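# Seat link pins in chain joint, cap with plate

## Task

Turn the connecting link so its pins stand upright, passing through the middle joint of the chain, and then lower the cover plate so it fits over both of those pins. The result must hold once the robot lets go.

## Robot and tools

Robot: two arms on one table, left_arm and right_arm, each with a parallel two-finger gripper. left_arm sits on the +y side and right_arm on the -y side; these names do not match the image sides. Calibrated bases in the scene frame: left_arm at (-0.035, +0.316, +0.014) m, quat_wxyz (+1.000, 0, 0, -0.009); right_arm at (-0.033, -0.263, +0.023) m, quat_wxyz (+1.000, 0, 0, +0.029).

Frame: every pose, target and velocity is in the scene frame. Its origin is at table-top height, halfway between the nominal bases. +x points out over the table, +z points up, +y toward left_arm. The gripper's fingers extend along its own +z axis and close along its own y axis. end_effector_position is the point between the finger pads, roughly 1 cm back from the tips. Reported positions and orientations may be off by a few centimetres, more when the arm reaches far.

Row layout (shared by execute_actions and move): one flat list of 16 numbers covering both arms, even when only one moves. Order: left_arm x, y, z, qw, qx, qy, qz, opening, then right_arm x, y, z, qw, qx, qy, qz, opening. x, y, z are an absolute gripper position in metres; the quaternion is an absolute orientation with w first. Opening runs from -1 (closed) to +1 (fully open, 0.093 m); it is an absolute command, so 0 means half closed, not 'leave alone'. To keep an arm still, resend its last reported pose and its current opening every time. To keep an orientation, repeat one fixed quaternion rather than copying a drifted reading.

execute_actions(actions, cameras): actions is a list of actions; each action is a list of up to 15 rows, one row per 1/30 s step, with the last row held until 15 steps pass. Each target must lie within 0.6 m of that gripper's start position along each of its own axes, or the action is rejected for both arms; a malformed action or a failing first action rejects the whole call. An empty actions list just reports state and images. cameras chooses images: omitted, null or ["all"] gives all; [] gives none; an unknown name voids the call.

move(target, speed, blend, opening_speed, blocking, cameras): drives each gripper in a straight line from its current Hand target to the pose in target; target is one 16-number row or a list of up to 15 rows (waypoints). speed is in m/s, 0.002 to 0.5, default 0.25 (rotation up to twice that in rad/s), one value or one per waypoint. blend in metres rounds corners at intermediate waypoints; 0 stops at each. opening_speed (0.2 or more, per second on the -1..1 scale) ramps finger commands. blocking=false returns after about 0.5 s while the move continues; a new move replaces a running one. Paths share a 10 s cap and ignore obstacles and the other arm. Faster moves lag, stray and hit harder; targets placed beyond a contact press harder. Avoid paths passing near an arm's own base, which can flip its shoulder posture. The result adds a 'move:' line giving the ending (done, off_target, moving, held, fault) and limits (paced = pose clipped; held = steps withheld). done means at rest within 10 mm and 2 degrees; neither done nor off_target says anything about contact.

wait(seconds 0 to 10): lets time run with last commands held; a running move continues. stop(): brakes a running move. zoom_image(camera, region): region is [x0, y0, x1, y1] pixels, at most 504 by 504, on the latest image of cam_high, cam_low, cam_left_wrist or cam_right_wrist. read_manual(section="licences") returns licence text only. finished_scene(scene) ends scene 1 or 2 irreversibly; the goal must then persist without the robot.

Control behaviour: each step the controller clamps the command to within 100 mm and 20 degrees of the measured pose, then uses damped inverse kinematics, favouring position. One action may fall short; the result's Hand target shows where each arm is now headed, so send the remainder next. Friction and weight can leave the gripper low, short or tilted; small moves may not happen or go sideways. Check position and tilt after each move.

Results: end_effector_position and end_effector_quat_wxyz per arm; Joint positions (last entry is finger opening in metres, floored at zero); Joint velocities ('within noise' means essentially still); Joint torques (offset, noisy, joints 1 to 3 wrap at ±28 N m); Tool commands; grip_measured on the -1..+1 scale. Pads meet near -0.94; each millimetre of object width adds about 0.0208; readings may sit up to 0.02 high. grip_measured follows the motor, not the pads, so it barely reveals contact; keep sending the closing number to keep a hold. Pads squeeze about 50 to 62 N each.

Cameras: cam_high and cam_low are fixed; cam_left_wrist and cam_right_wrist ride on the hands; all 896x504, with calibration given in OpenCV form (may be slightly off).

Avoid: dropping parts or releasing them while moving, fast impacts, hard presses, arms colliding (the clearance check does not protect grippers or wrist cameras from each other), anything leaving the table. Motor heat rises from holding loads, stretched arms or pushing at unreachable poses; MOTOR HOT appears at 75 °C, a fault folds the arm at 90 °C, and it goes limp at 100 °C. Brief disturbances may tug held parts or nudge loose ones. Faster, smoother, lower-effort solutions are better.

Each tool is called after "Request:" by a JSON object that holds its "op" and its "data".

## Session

Request:
{"op": "execute_actions", "data": {"actions": []}}

Scene clock: 0.00 s.
left_arm: end_effector_position=(+0.3691, +0.3034, +0.1297) grip_measured=+1.000 end_effector_quat_wxyz=(+0.587, +0.018, +0.809, +0.031) | right_arm: end_effector_position=(+0.3559, -0.2937, +0.1183) grip_measured=+1.000 end_effector_quat_wxyz=(+0.588, +0.091, +0.803, -0.018)
Joint positions: left_arm=[-0.054 1.512 0.439 0.758 -0.097 0.043 0.093] | right_arm=[-0.091 1.559 0.353 0.892 0.106 0.117 0.093]
Joint velocities: within noise
Joint torques (N m): no reading
Motor temperatures (°C): left_arm=[27 39 38 25 29 28 28] | right_arm=[27 34 32 35 26 27 29]
Heat: left arm: 39 °C; right arm: 35 °C.
Hand target: left_arm +0.3717, +0.3032, +0.1368; +0.595, +0.017, +0.803, +0.030 | right_arm +0.3570, -0.2937, +0.1204; +0.590, +0.091, +0.802, -0.018
Tool commands: left_gripper/opening=+1.0 right_gripper/opening=+1.0
camera_calibration:
cam_left_wrist: T_world_to_cam=[[-0.00208364, -0.995915, -0.0902733, 0.31558], [-0.690729, 0.0667112, -0.72003, 0.368604], [0.72311, 0.0608541, -0.688047, -0.120624], [0, 0, 0, 1]] pos_world=[0.342488, 0.297041, 0.2109]
cam_right_wrist: T_world_to_cam=[[-0.161802, -0.985515, -0.0507939, -0.228113], [-0.702732, 0.151206, -0.695201, 0.41119], [0.692812, -0.0767906, -0.717018, -0.099574], [0, 0, 0, 1]] pos_world=[0.321033, -0.29463, 0.202877]

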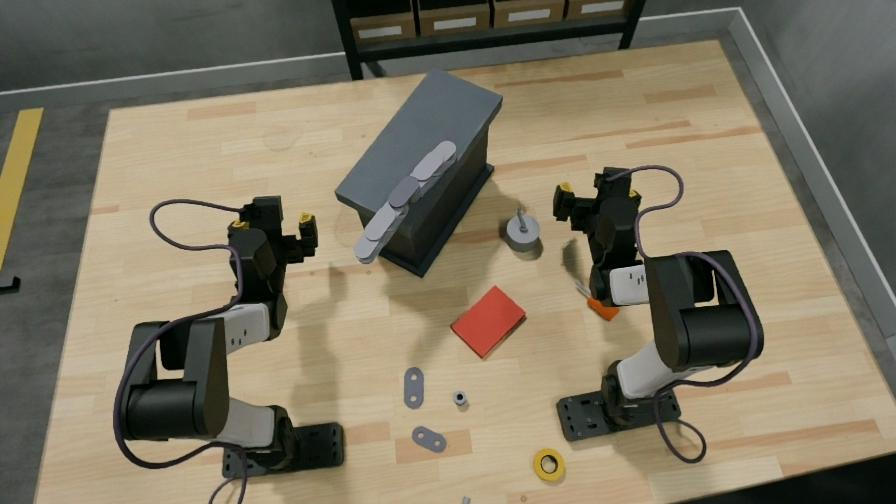

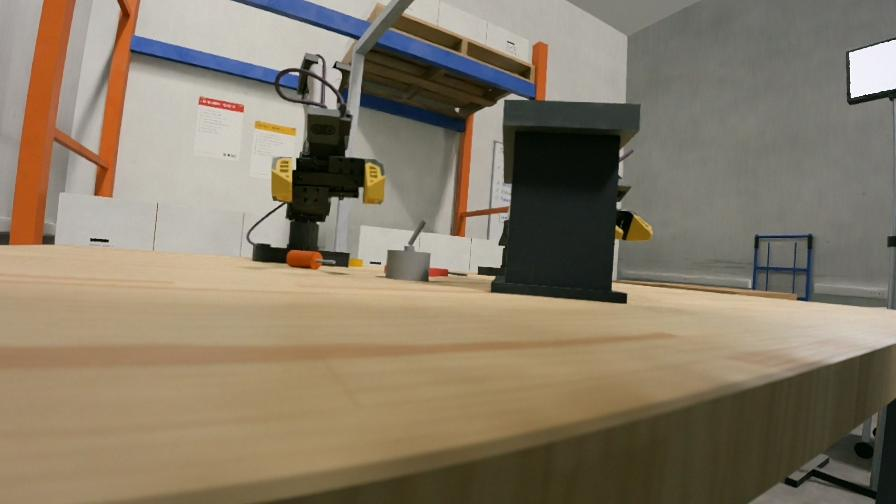

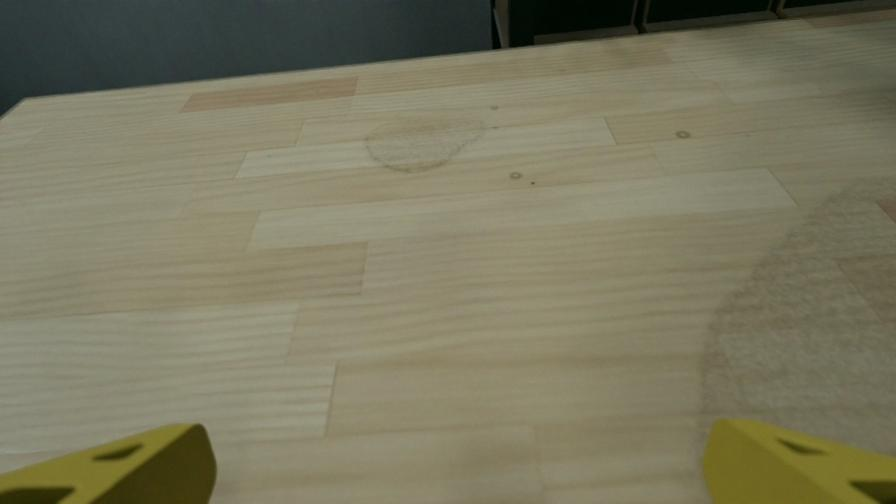

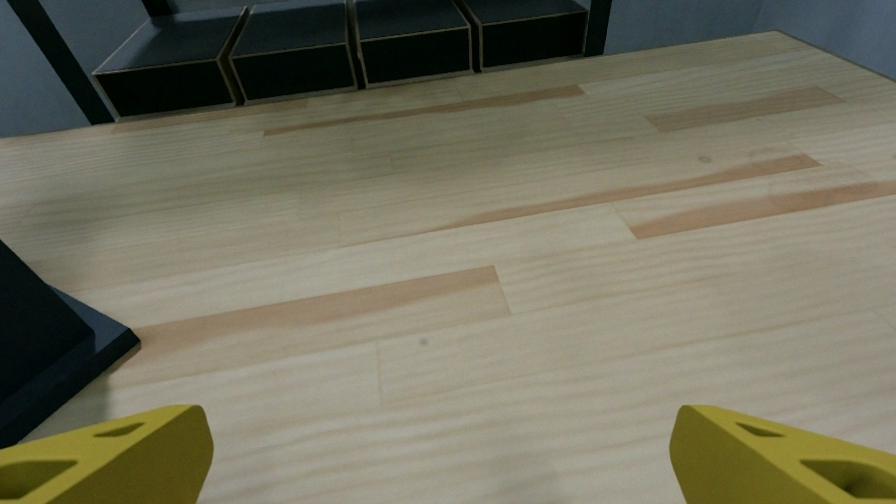

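Request:
{"op": "zoom_image", "data": {"camera": "cam_high", "region": [330, 120, 490, 280]}}

Request:
{"op": "zoom_image", "data": {"camera": "cam_high", "region": [380, 340, 580, 504]}}

Request:
{"op": "zoom_image", "data": {"camera": "cam_high", "region": [480, 190, 640, 340]}}

Request:
{"op": "zoom_image", "data": {"camera": "cam_low", "region": [480, 100, 660, 300]}}

Scaled by 3.150 from the camera's 896x504 image, which has a finer 1280x720 frame.

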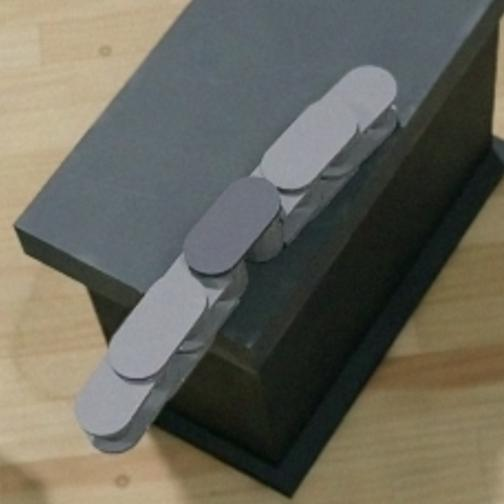

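Scaled by 2.520 from the camera's 896x504 image, which has a finer 1280x720 frame.

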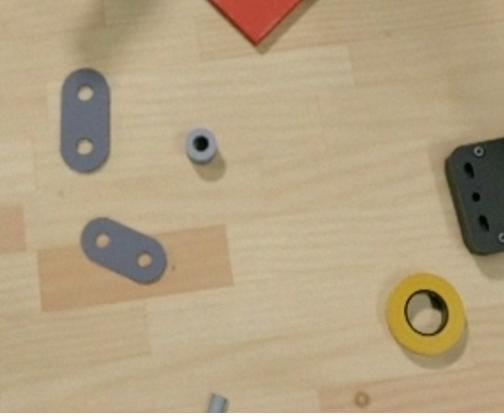

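Scaled by 3.150 from the camera's 896x504 image, which has a finer 1280x720 frame.

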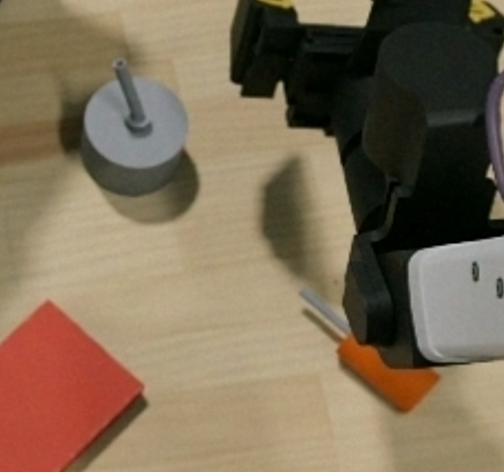

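Scaled by 2.520 from the camera's 896x504 image, which has a finer 1280x720 frame.

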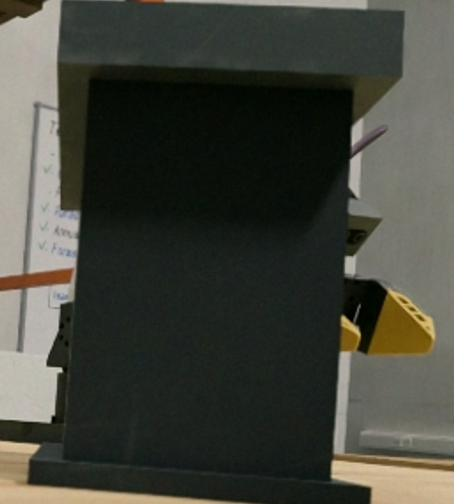

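Request:
{"op": "move", "data": {"target": [0.17, 0.18, 0.33, 0.3214, 0.3214, 0.883, -0.117, 1, 0.22, -0.08, 0.36, 0.316, -0.3596, 0.868, 0.1309, 1], "speed": 0.2}}

Scene clock: 176.23 s.
left_arm: end_effector_position=(+0.1714, +0.1831, +0.3236) grip_measured=+1.000 end_effector_quat_wxyz=(+0.318, +0.321, +0.885, -0.109) | right_arm: end_effector_position=(+0.2218, -0.0835, +0.3556) grip_measured=+1.000 end_effector_quat_wxyz=(+0.316, -0.352, +0.872, +0.126)
Joint positions: left_arm=[-0.474 1.069 1.48 -1.305 0.118 0.163 0.093] | right_arm=[0.477 1.329 1.725 -1.286 -0.145 -0.18 0.093]
Joint velocities: within noise
Joint torques (N m): left_arm=[-0.98 -1.35 8.53 1.42 0.27 -0.07] | right_arm=[0.49 -3.73 9.4 1.8 -0.06 0.03]
Motor temperatures (°C): left_arm=[27 39 44 40 29 28 27] | right_arm=[27 36 37 47 26 27 29]
Heat: left arm: 44 °C; right arm: 47 °C.
Hand target: left_arm +0.1699, +0.1801, +0.3299; +0.322, +0.322, +0.883, -0.117 | right_arm +0.2199, -0.0801, +0.3599; +0.316, -0.360, +0.868, +0.131
Off the commanded pose: left_arm 0.007 m, 1 deg | right_arm 0.006 m, 1 deg.
move: done
camera_calibration:
cam_left_wrist: T_world_to_cam=[[-0.652157, -0.75774, -0.0228324, 0.258941], [-0.733355, 0.638227, -0.234214, 0.125157], [0.192045, -0.136, -0.971917, 0.381994], [0, 0, 0, 1]] pos_world=[0.187295, 0.168283, 0.406492]
cam_right_wrist: T_world_to_cam=[[0.708162, -0.705691, 0.0224983, -0.2262], [-0.687747, -0.696662, -0.204122, 0.201364], [0.159721, 0.129078, -0.978687, 0.40815], [0, 0, 0, 1]] pos_world=[0.233483, -0.072028, 0.445643]

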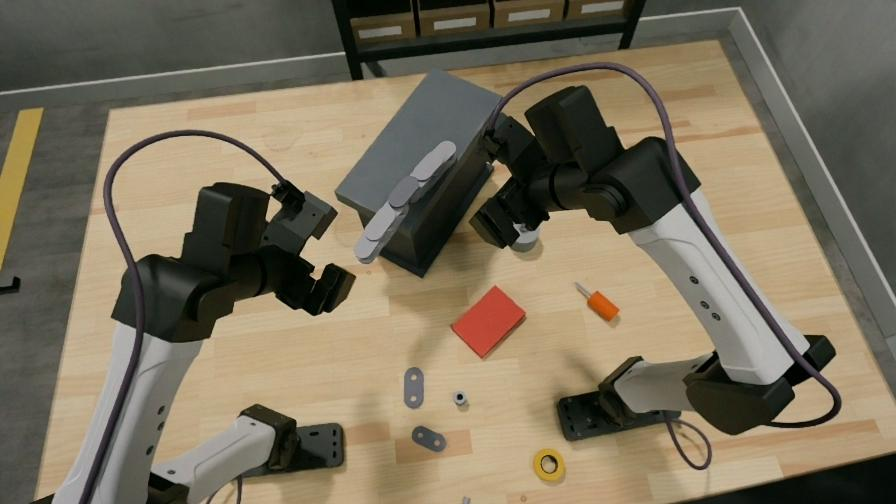

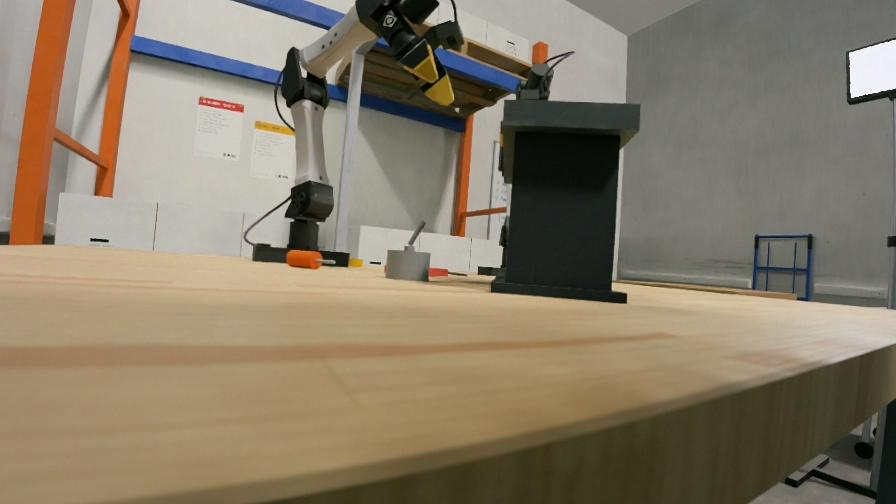

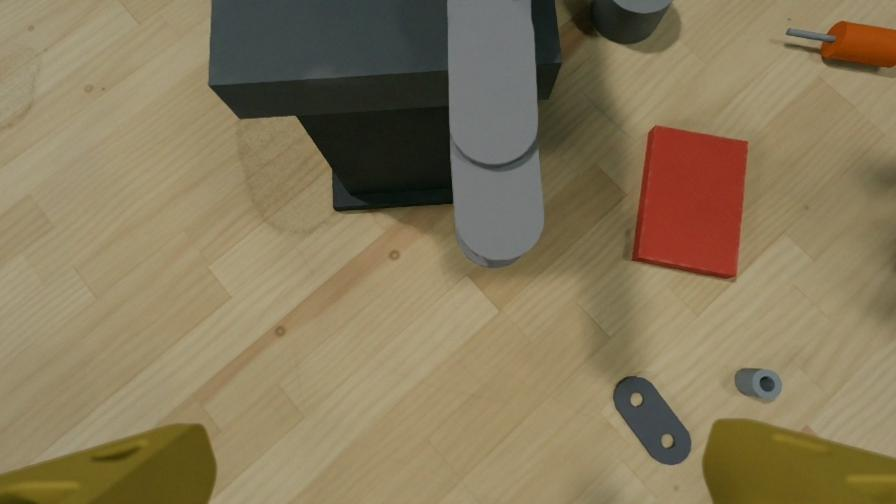

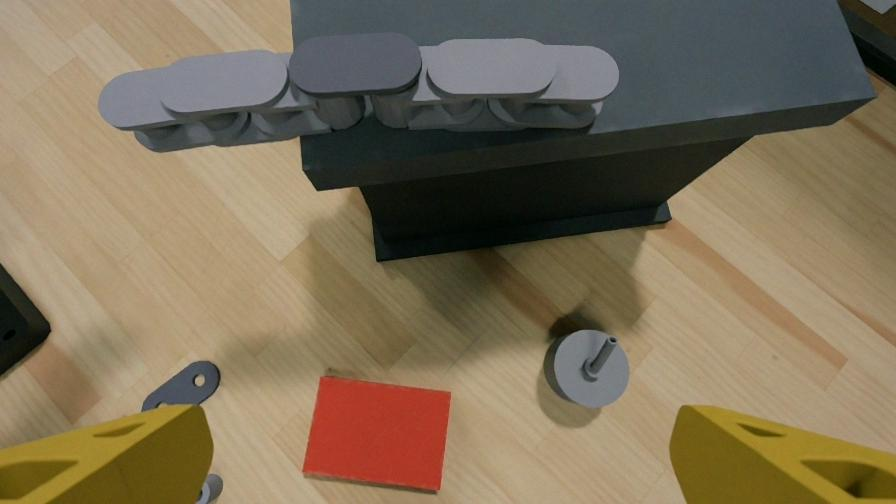

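Request:
{"op": "zoom_image", "data": {"camera": "cam_right_wrist", "region": [80, 20, 380, 190]}}

Request:
{"op": "zoom_image", "data": {"camera": "cam_right_wrist", "region": [260, 20, 460, 150]}}

Scaled by 1.680 from the camera's 896x504 image, which has a finer 1280x720 frame.

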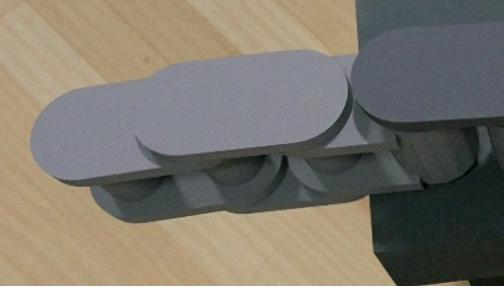

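Scaled by 2.520 from the camera's 896x504 image, which has a finer 1280x720 frame.

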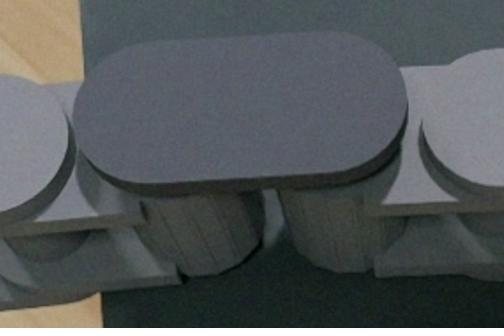

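Request:
{"op": "move", "data": {"target": [0.190, 0.149, 0.310, 0.3214, 0.3214, 0.883, -0.117, 0, 0.22, -0.08, 0.36, 0.316, -0.3596, 0.868, 0.1309, 1], "speed": 0.1}}

Request:
{"op": "zoom_image", "data": {"camera": "cam_left_wrist", "region": [300, 200, 620, 504]}}

Scene clock: 216.50 s.
left_arm: end_effector_position=(+0.1875, +0.1499, +0.3097) grip_measured=+0.002 end_effector_quat_wxyz=(+0.316, +0.325, +0.883, -0.120) | right_arm: end_effector_position=(+0.2215, -0.0835, +0.3554) grip_measured=+1.000 end_effector_quat_wxyz=(+0.315, -0.352, +0.872, +0.126)
Joint positions: left_arm=[-0.577 1.133 1.435 -1.187 0.078 0.084 0.045] | right_arm=[0.477 1.329 1.725 -1.287 -0.145 -0.181 0.093]
Joint velocities: within noise
Joint torques (N m): left_arm=[-0.96 -2.41 6.43 1.63 -0.01 -0.06] | right_arm=[0.73 -3.58 9.51 1.8 -0.1 0.06]
Motor temperatures (°C): left_arm=[27 36 49 37 29 28 27] | right_arm=[27 34 38 44 26 27 29]
Heat: left arm: 49 °C; right arm: 44 °C.
Hand target: left_arm +0.1899, +0.1490, +0.3100; +0.321, +0.321, +0.883, -0.117 | right_arm +0.2199, -0.0801, +0.3600; +0.316, -0.360, +0.868, +0.131
Off the commanded pose: left_arm 0.003 m, 1 deg | right_arm 0.006 m, 1 deg.
move: done
camera_calibration:
cam_left_wrist: T_world_to_cam=[[-0.664413, -0.747351, -0.00467569, 0.239023], [-0.724788, 0.645855, -0.239902, 0.153904], [0.182311, -0.156005, -0.970786, 0.365413], [0, 0, 0, 1]] pos_world=[0.203739, 0.13624, 0.392777]
cam_right_wrist: T_world_to_cam=[[0.70856, -0.705302, 0.0221703, -0.226019], [-0.687572, -0.697132, -0.203105, 0.200698], [0.158706, 0.128668, -0.978906, 0.408299], [0, 0, 0, 1]] pos_world=[0.233343, -0.0720338, 0.44546]

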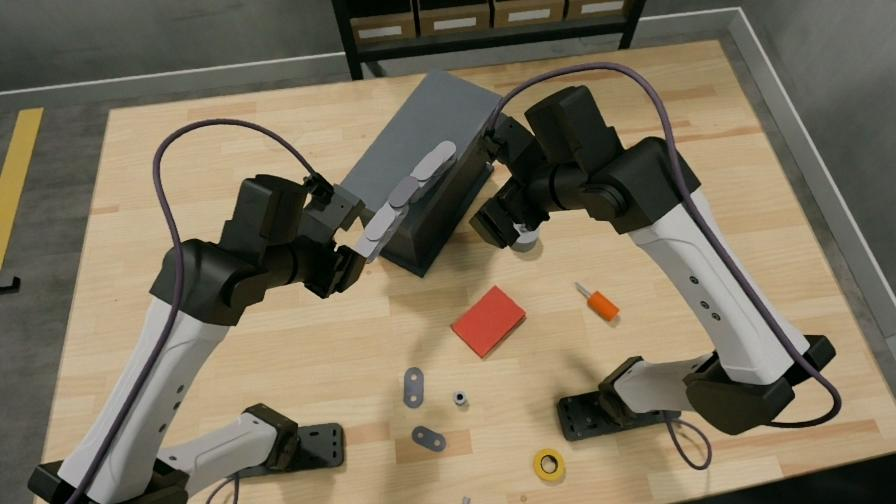

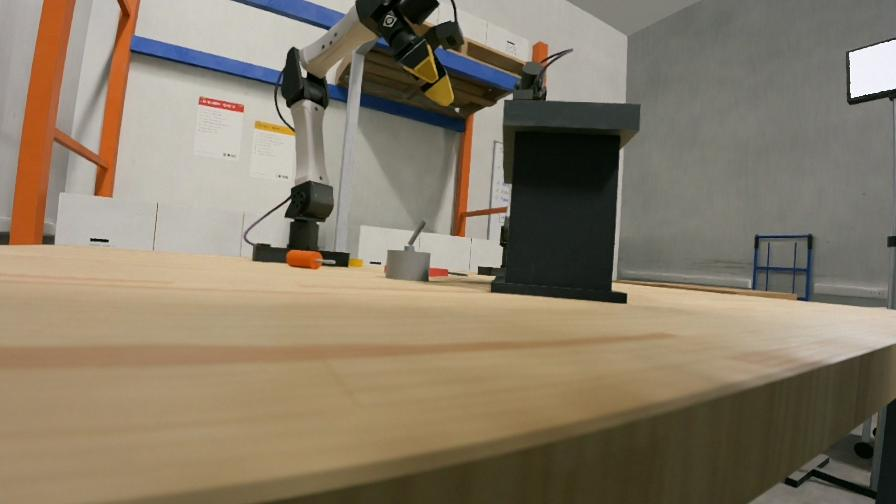

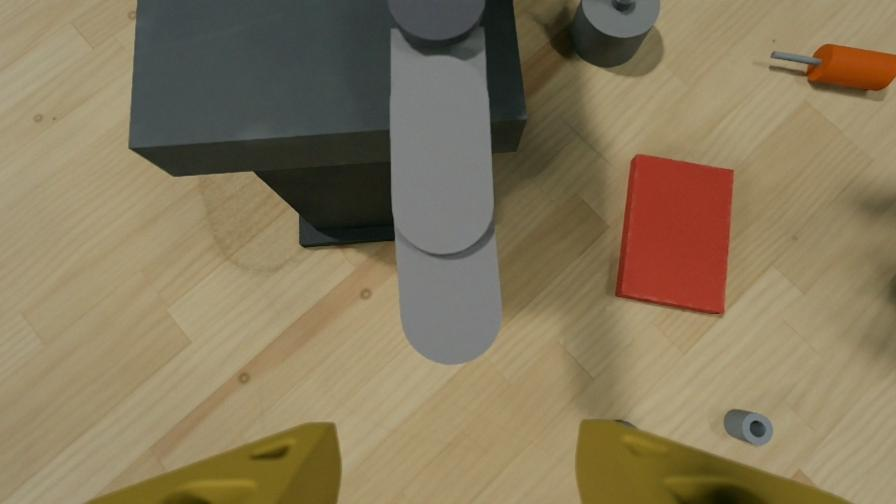

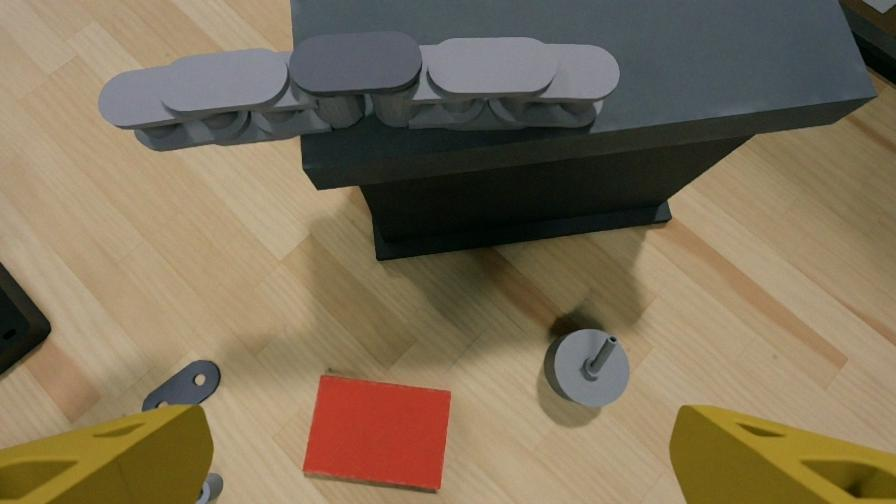

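Scaled by 1.575 from the camera's 896x504 image, which has a finer 1280x720 frame.

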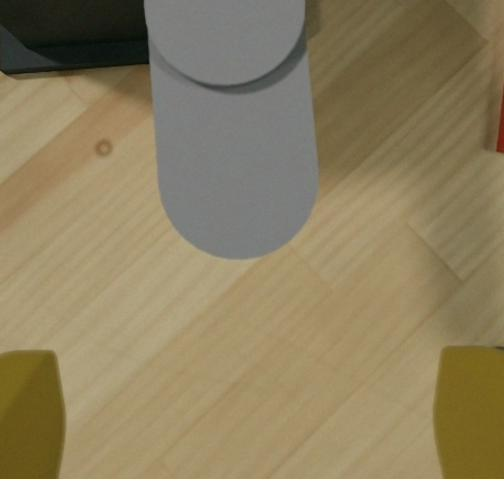

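Request:
{"op": "move", "data": {"target": [0.2265, 0.1175, 0.257, 0.3247, 0.3158, 0.8857, -0.1158, 0, 0.22, -0.08, 0.36, 0.316, -0.3596, 0.868, 0.1309, 1], "speed": 0.06}}

Request:
{"op": "zoom_image", "data": {"camera": "cam_left_wrist", "region": [300, 200, 620, 504]}}

Request:
{"op": "zoom_image", "data": {"camera": "cam_right_wrist", "region": [0, 0, 380, 250]}}

Scene clock: 237.47 s.
left_arm: end_effector_position=(+0.2245, +0.1188, +0.2580) grip_measured=+0.002 end_effector_quat_wxyz=(+0.321, +0.319, +0.884, -0.119) | right_arm: end_effector_position=(+0.2215, -0.0835, +0.3554) grip_measured=+1.000 end_effector_quat_wxyz=(+0.315, -0.352, +0.872, +0.126)
Joint positions: left_arm=[-0.607 1.214 1.251 -0.911 0.049 0.05 0.045] | right_arm=[0.477 1.329 1.725 -1.287 -0.145 -0.181 0.093]
Joint velocities: within noise
Joint torques (N m): left_arm=[-1.03 -3.41 6.97 1.6 -0.01 -0.07] | right_arm=[0.65 -3.66 9.4 1.73 -0.11 0.04]
Motor temperatures (°C): left_arm=[27 36 46 40 29 28 27] | right_arm=[27 34 38 43 26 27 29]
Heat: left arm: 46 °C; right arm: 43 °C.
Hand target: left_arm +0.2265, +0.1176, +0.2569; +0.324, +0.315, +0.884, -0.116 | right_arm +0.2200, -0.0800, +0.3600; +0.316, -0.360, +0.868, +0.131
Off the commanded pose: left_arm 0.003 m, 1 deg | right_arm 0.006 m, 1 deg.
move: done
camera_calibration:
cam_left_wrist: T_world_to_cam=[[-0.653879, -0.756578, -0.00566041, 0.239088], [-0.732159, 0.634626, -0.247372, 0.193309], [0.190748, -0.157607, -0.968904, 0.301406], [0, 0, 0, 1]] pos_world=[0.240375, 0.105714, 0.341206]
cam_right_wrist: T_world_to_cam=[[0.70856, -0.705302, 0.0221703, -0.226019], [-0.687572, -0.697132, -0.203105, 0.200698], [0.158706, 0.128668, -0.978906, 0.408299], [0, 0, 0, 1]] pos_world=[0.233343, -0.0720338, 0.44546]

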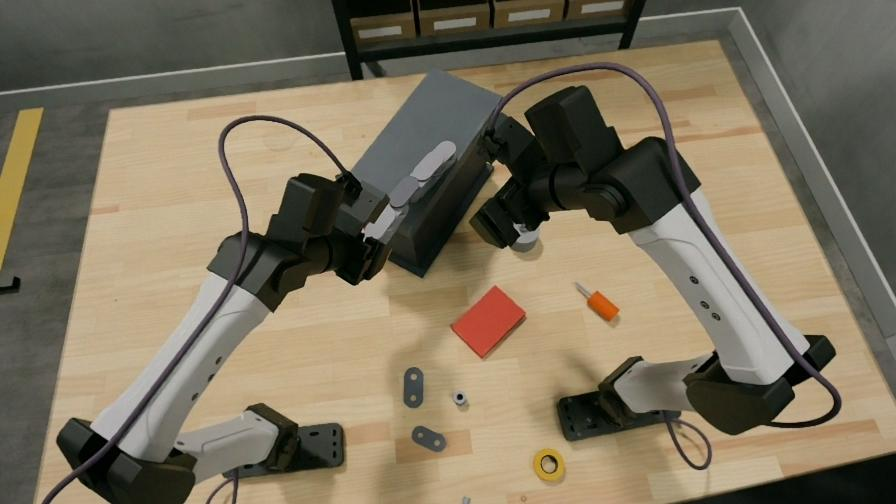

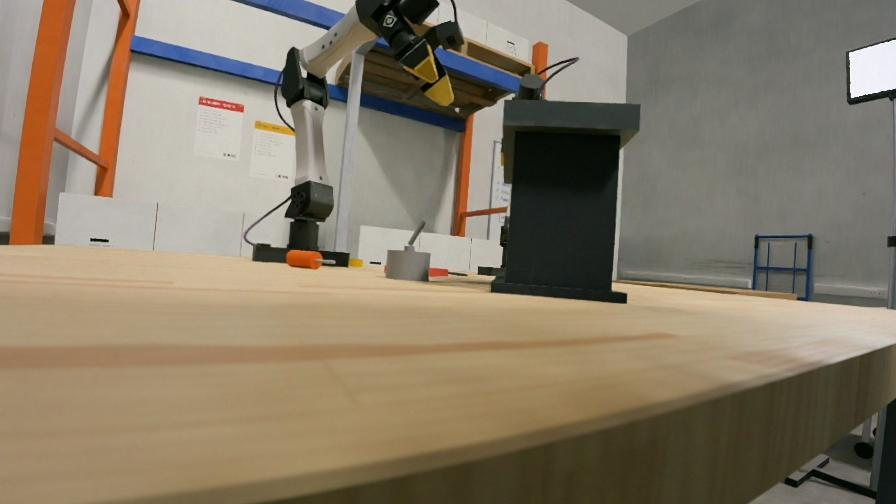

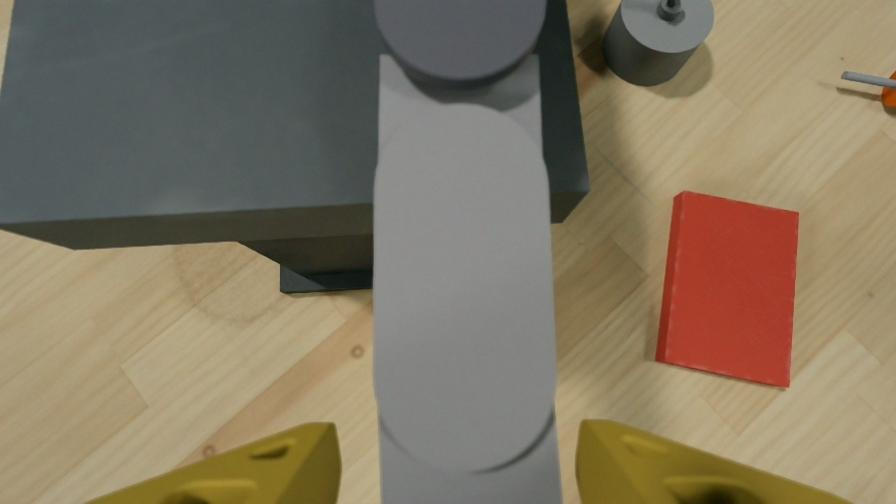

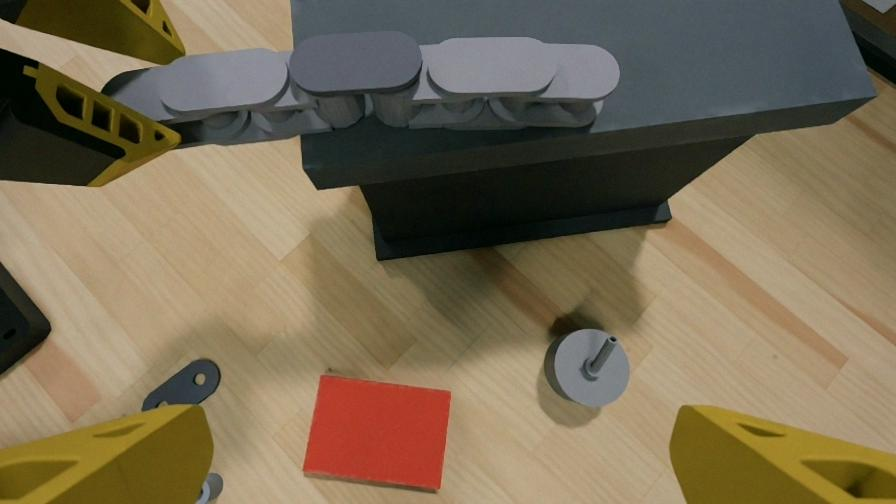

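Scaled by 1.575 from the camera's 896x504 image, which has a finer 1280x720 frame.

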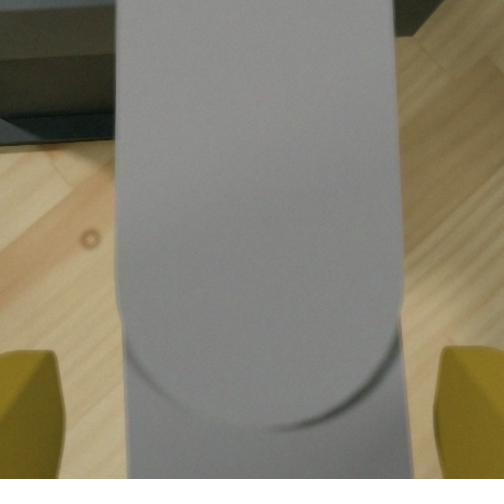

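Scaled by 1.326 from the camera's 896x504 image, which has a finer 1280x720 frame.

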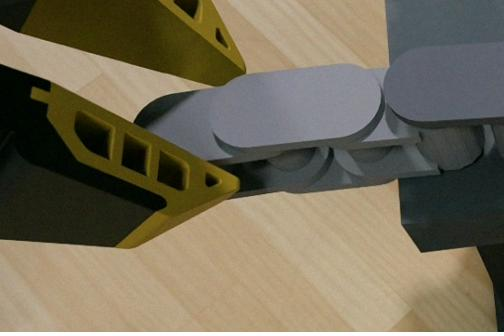

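Request:
{"op": "move", "data": {"target": [0.2255, 0.1150, 0.254, 0.3247, 0.3158, 0.8857, -0.1158, 0, 0.22, -0.08, 0.36, 0.316, -0.3596, 0.868, 0.1309, 1], "speed": 0.06, "cameras": []}}

Request:
{"op": "move", "data": {"target": [0.2255, 0.1150, 0.254, 0.3247, 0.3158, 0.8857, -0.1158, -0.8, 0.22, -0.08, 0.36, 0.316, -0.3596, 0.868, 0.1309, 1], "speed": 0.06, "opening_speed": 0.6}}

Request:
{"op": "zoom_image", "data": {"camera": "cam_right_wrist", "region": [0, 0, 480, 250]}}

Scene clock: 255.80 s.
left_arm: end_effector_position=(+0.2237, +0.1161, +0.2554) grip_measured=+0.002 end_effector_quat_wxyz=(+0.321, +0.319, +0.884, -0.119) | right_arm: end_effector_position=(+0.2215, -0.0836, +0.3554) grip_measured=+1.000 end_effector_quat_wxyz=(+0.315, -0.352, +0.872, +0.126)
Joint positions: left_arm=[-0.619 1.214 1.24 -0.899 0.042 0.041 0.045] | right_arm=[0.477 1.329 1.725 -1.288 -0.145 -0.181 0.093]
Joint velocities: within noise
Joint torques (N m): left_arm=[-1.07 -3.47 6.9 1.59 0.01 -0.04] | right_arm=[0.64 -3.66 9.63 1.78 -0.08 0.05]
Motor temperatures (°C): left_arm=[27 36 45 40 29 28 27] | right_arm=[27 33 39 43 26 27 29]
Heat: left arm: 45 °C; right arm: 43 °C.
Hand target: left_arm +0.2255, +0.1151, +0.2540; +0.324, +0.315, +0.884, -0.116 | right_arm +0.2199, -0.0801, +0.3599; +0.316, -0.360, +0.868, +0.131
Off the commanded pose: left_arm 0.003 m, 1 deg | right_arm 0.006 m, 1 deg.
move: done
No camera images: "cameras" was empty.

Scene clock: 257.33 s.
left_arm: end_effector_position=(+0.2241, +0.1163, +0.2556) grip_measured=-0.477 end_effector_quat_wxyz=(+0.322, +0.318, +0.884, -0.118) | right_arm: end_effector_position=(+0.2215, -0.0836, +0.3554) grip_measured=+1.000 end_effector_quat_wxyz=(+0.315, -0.352, +0.872, +0.126)
Joint positions: left_arm=[-0.619 1.214 1.24 -0.898 0.04 0.04 0.022] | right_arm=[0.477 1.329 1.725 -1.288 -0.145 -0.181 0.093]
Joint velocities: within noise
Joint torques (N m): left_arm=[-1.01 -3.47 6.84 1.6 0.01 -0.08] | right_arm=[0.5 -3.58 9.47 1.77 -0.09 0.08]
Motor temperatures (°C): left_arm=[27 36 45 40 29 28 27] | right_arm=[27 33 39 43 26 27 29]
Heat: left arm: 45 °C; right arm: 43 °C.
Hand target: left_arm +0.2255, +0.1151, +0.2540; +0.324, +0.315, +0.884, -0.116 | right_arm +0.2199, -0.0801, +0.3599; +0.316, -0.360, +0.868, +0.131
Off the commanded pose: left_arm 0.003 m, 1 deg | right_arm 0.006 m, 1 deg.
move: done
camera_calibration:
cam_left_wrist: T_world_to_cam=[[-0.652432, -0.757817, -0.00674986, 0.237018], [-0.732852, 0.633157, -0.249079, 0.194755], [0.19303, -0.157561, -0.96846, 0.298151], [0, 0, 0, 1]] pos_world=[0.239812, 0.103282, 0.338856]
cam_right_wrist: T_world_to_cam=[[0.708567, -0.705298, 0.0220754, -0.225967], [-0.687639, -0.697172, -0.202743, 0.200501], [0.158385, 0.128477, -0.978983, 0.408339], [0, 0, 0, 1]] pos_world=[0.233311, -0.0720527, 0.445396]

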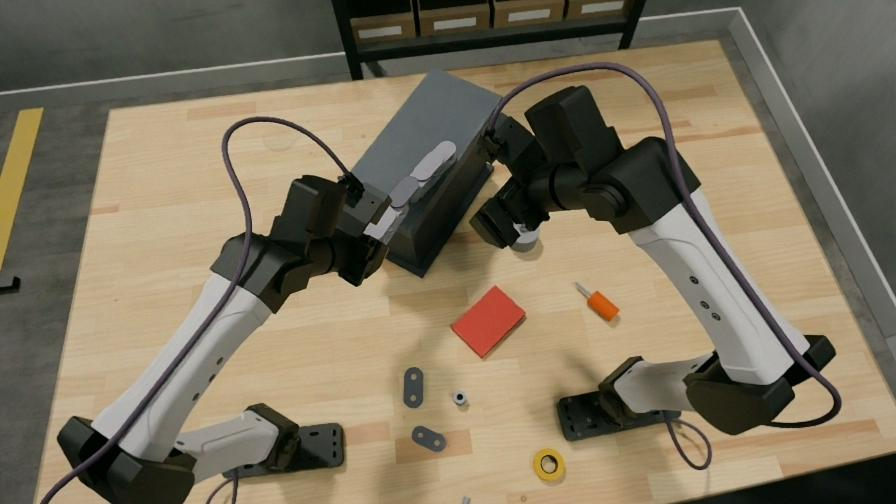

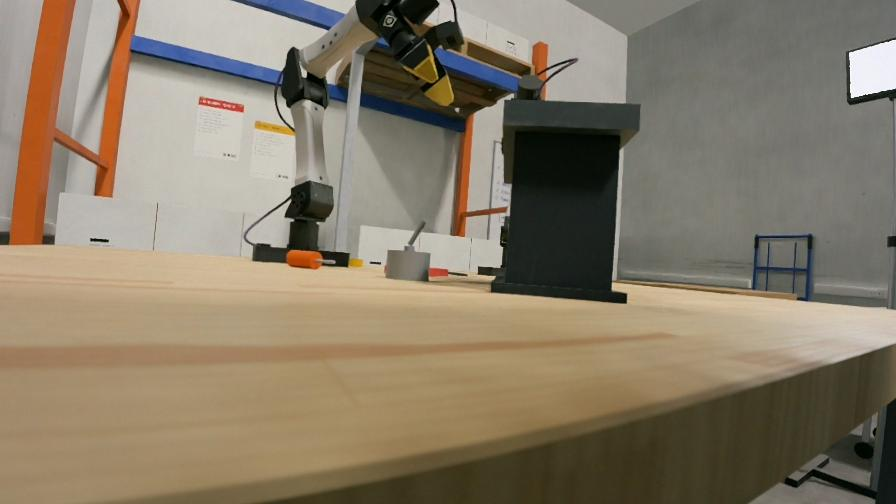

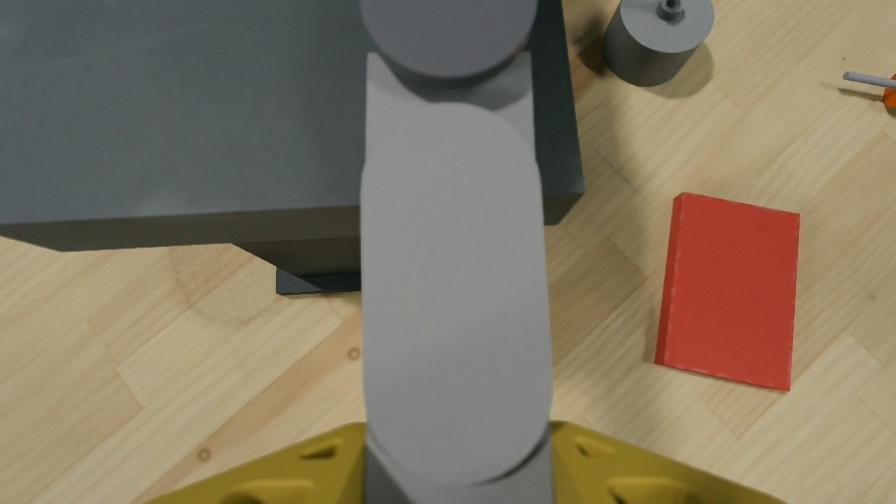

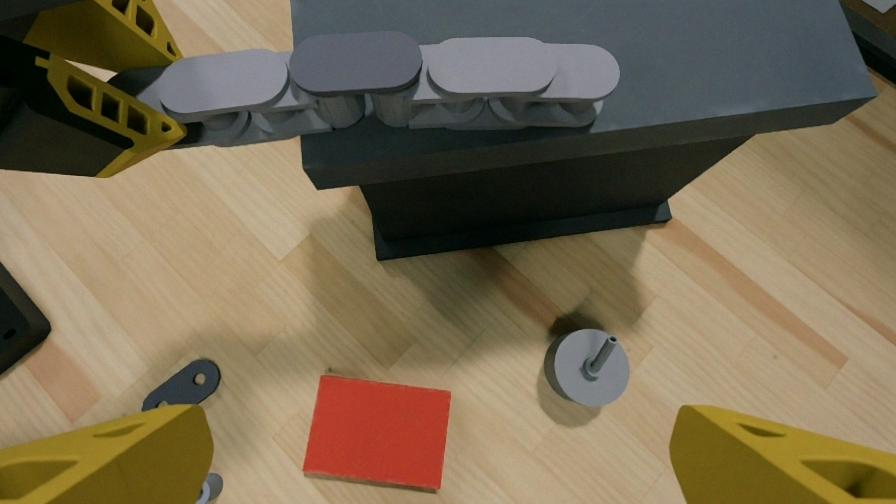

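Scaled by 1.050 from the camera's 896x504 image, which has a finer 1280x720 frame.

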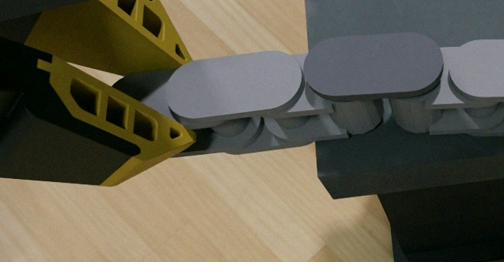

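Request:
{"op": "move", "data": {"target": [[0.2255, 0.1150, 0.254, 0.3247, 0.3158, 0.8857, -0.1158, -0.8, 0.31, -0.03, 0.37, -0.1230, 0.3309, 0.9345, 0.0436, 0],[0.2255, 0.1150, 0.254, 0.3247, 0.3158, 0.8857, -0.1158, -0.8, 0.301, 0.040, 0.33, -0.1230, 0.3309, 0.9345, 0.0436, 0]], "speed": 0.15, "blend": 0.02}}

Scene clock: 296.07 s.
left_arm: end_effector_position=(+0.2241, +0.1163, +0.2556) grip_measured=-0.477 end_effector_quat_wxyz=(+0.322, +0.318, +0.884, -0.118) | right_arm: end_effector_position=(+0.2980, +0.0412, +0.3284) grip_measured=+0.002 end_effector_quat_wxyz=(+0.003, +0.340, +0.898, +0.279)
Joint positions: left_arm=[-0.619 1.214 1.24 -0.898 0.04 0.04 0.022] | right_arm=[0.578 2.082 2.578 -1.574 -0.289 1.433 0.045]
Joint velocities: within noise
Joint torques (N m): left_arm=[-1.01 -3.43 6.87 1.6 0.02 -0.06] | right_arm=[-1.18 -9.73 8.01 1.36 -0.1 0.19]
Motor temperatures (°C): left_arm=[27 35 44 40 29 28 28] | right_arm=[27 34 40 42 26 27 29]
Heat: left arm: 44 °C; right arm: 42 °C.
Hand target: left_arm +0.2255, +0.1151, +0.2540; +0.324, +0.315, +0.884, -0.116 | right_arm +0.3007, +0.0399, +0.3294; -0.001, +0.346, +0.895, +0.282
Off the commanded pose: left_arm 0.003 m, 1 deg | right_arm 0.004 m, 31 deg; orientation clipped.
joint sent to its limit (right arm) — joint 4 (wrist pitch), lower limit. The joint targets are off in orientation, not in position.
move: off_target (right_arm); limits=paced
camera_calibration:
cam_left_wrist: T_world_to_cam=[[-0.652432, -0.757817, -0.00674986, 0.237018], [-0.732852, 0.633157, -0.249079, 0.194755], [0.19303, -0.157561, -0.96846, 0.298151], [0, 0, 0, 1]] pos_world=[0.239812, 0.103282, 0.338856]
cam_right_wrist: T_world_to_cam=[[-0.587664, -0.631698, -0.505578, 0.364928], [-0.784517, 0.291993, 0.547059, 0.0765137], [-0.19795, 0.718121, -0.667172, 0.33319], [0, 0, 0, 1]] pos_world=[0.340436, -0.0310883, 0.364937]

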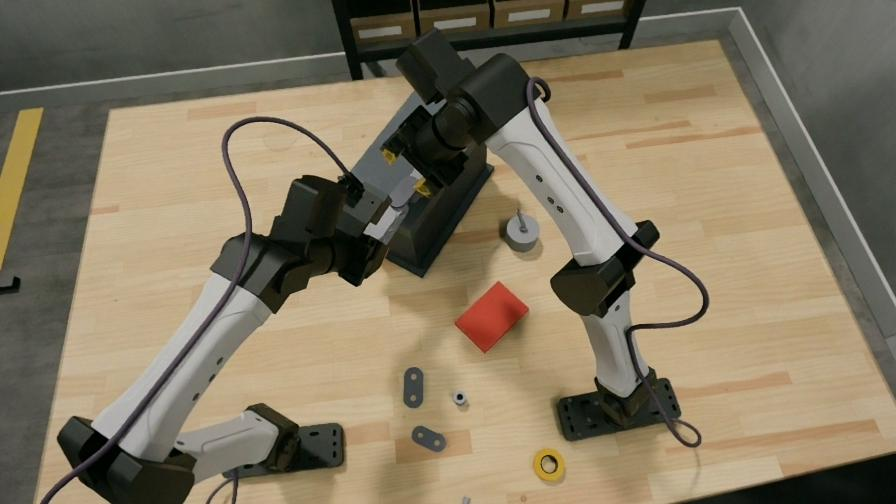

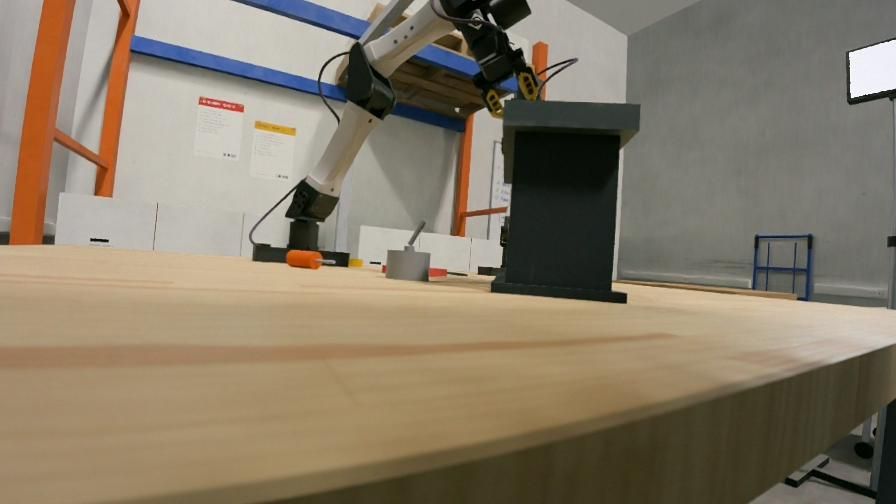

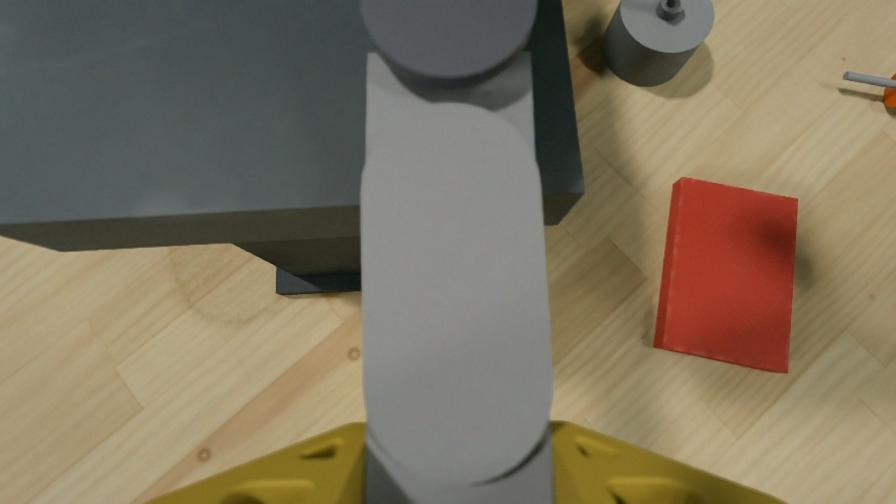

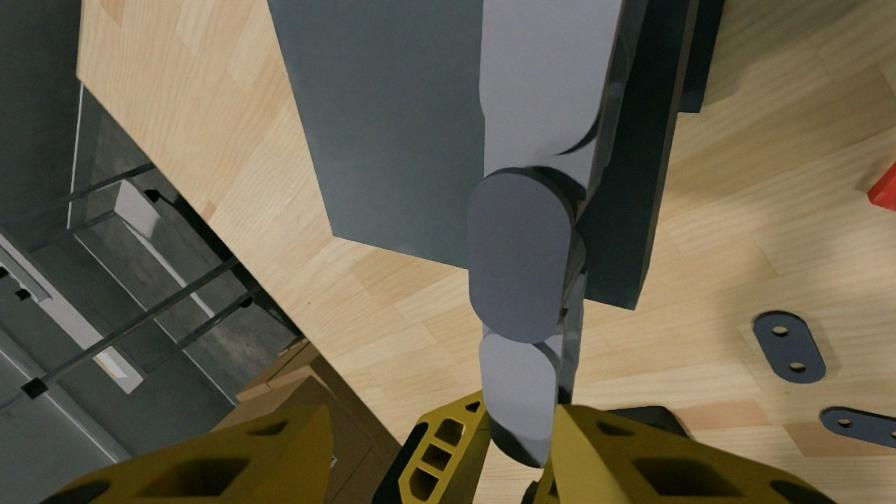

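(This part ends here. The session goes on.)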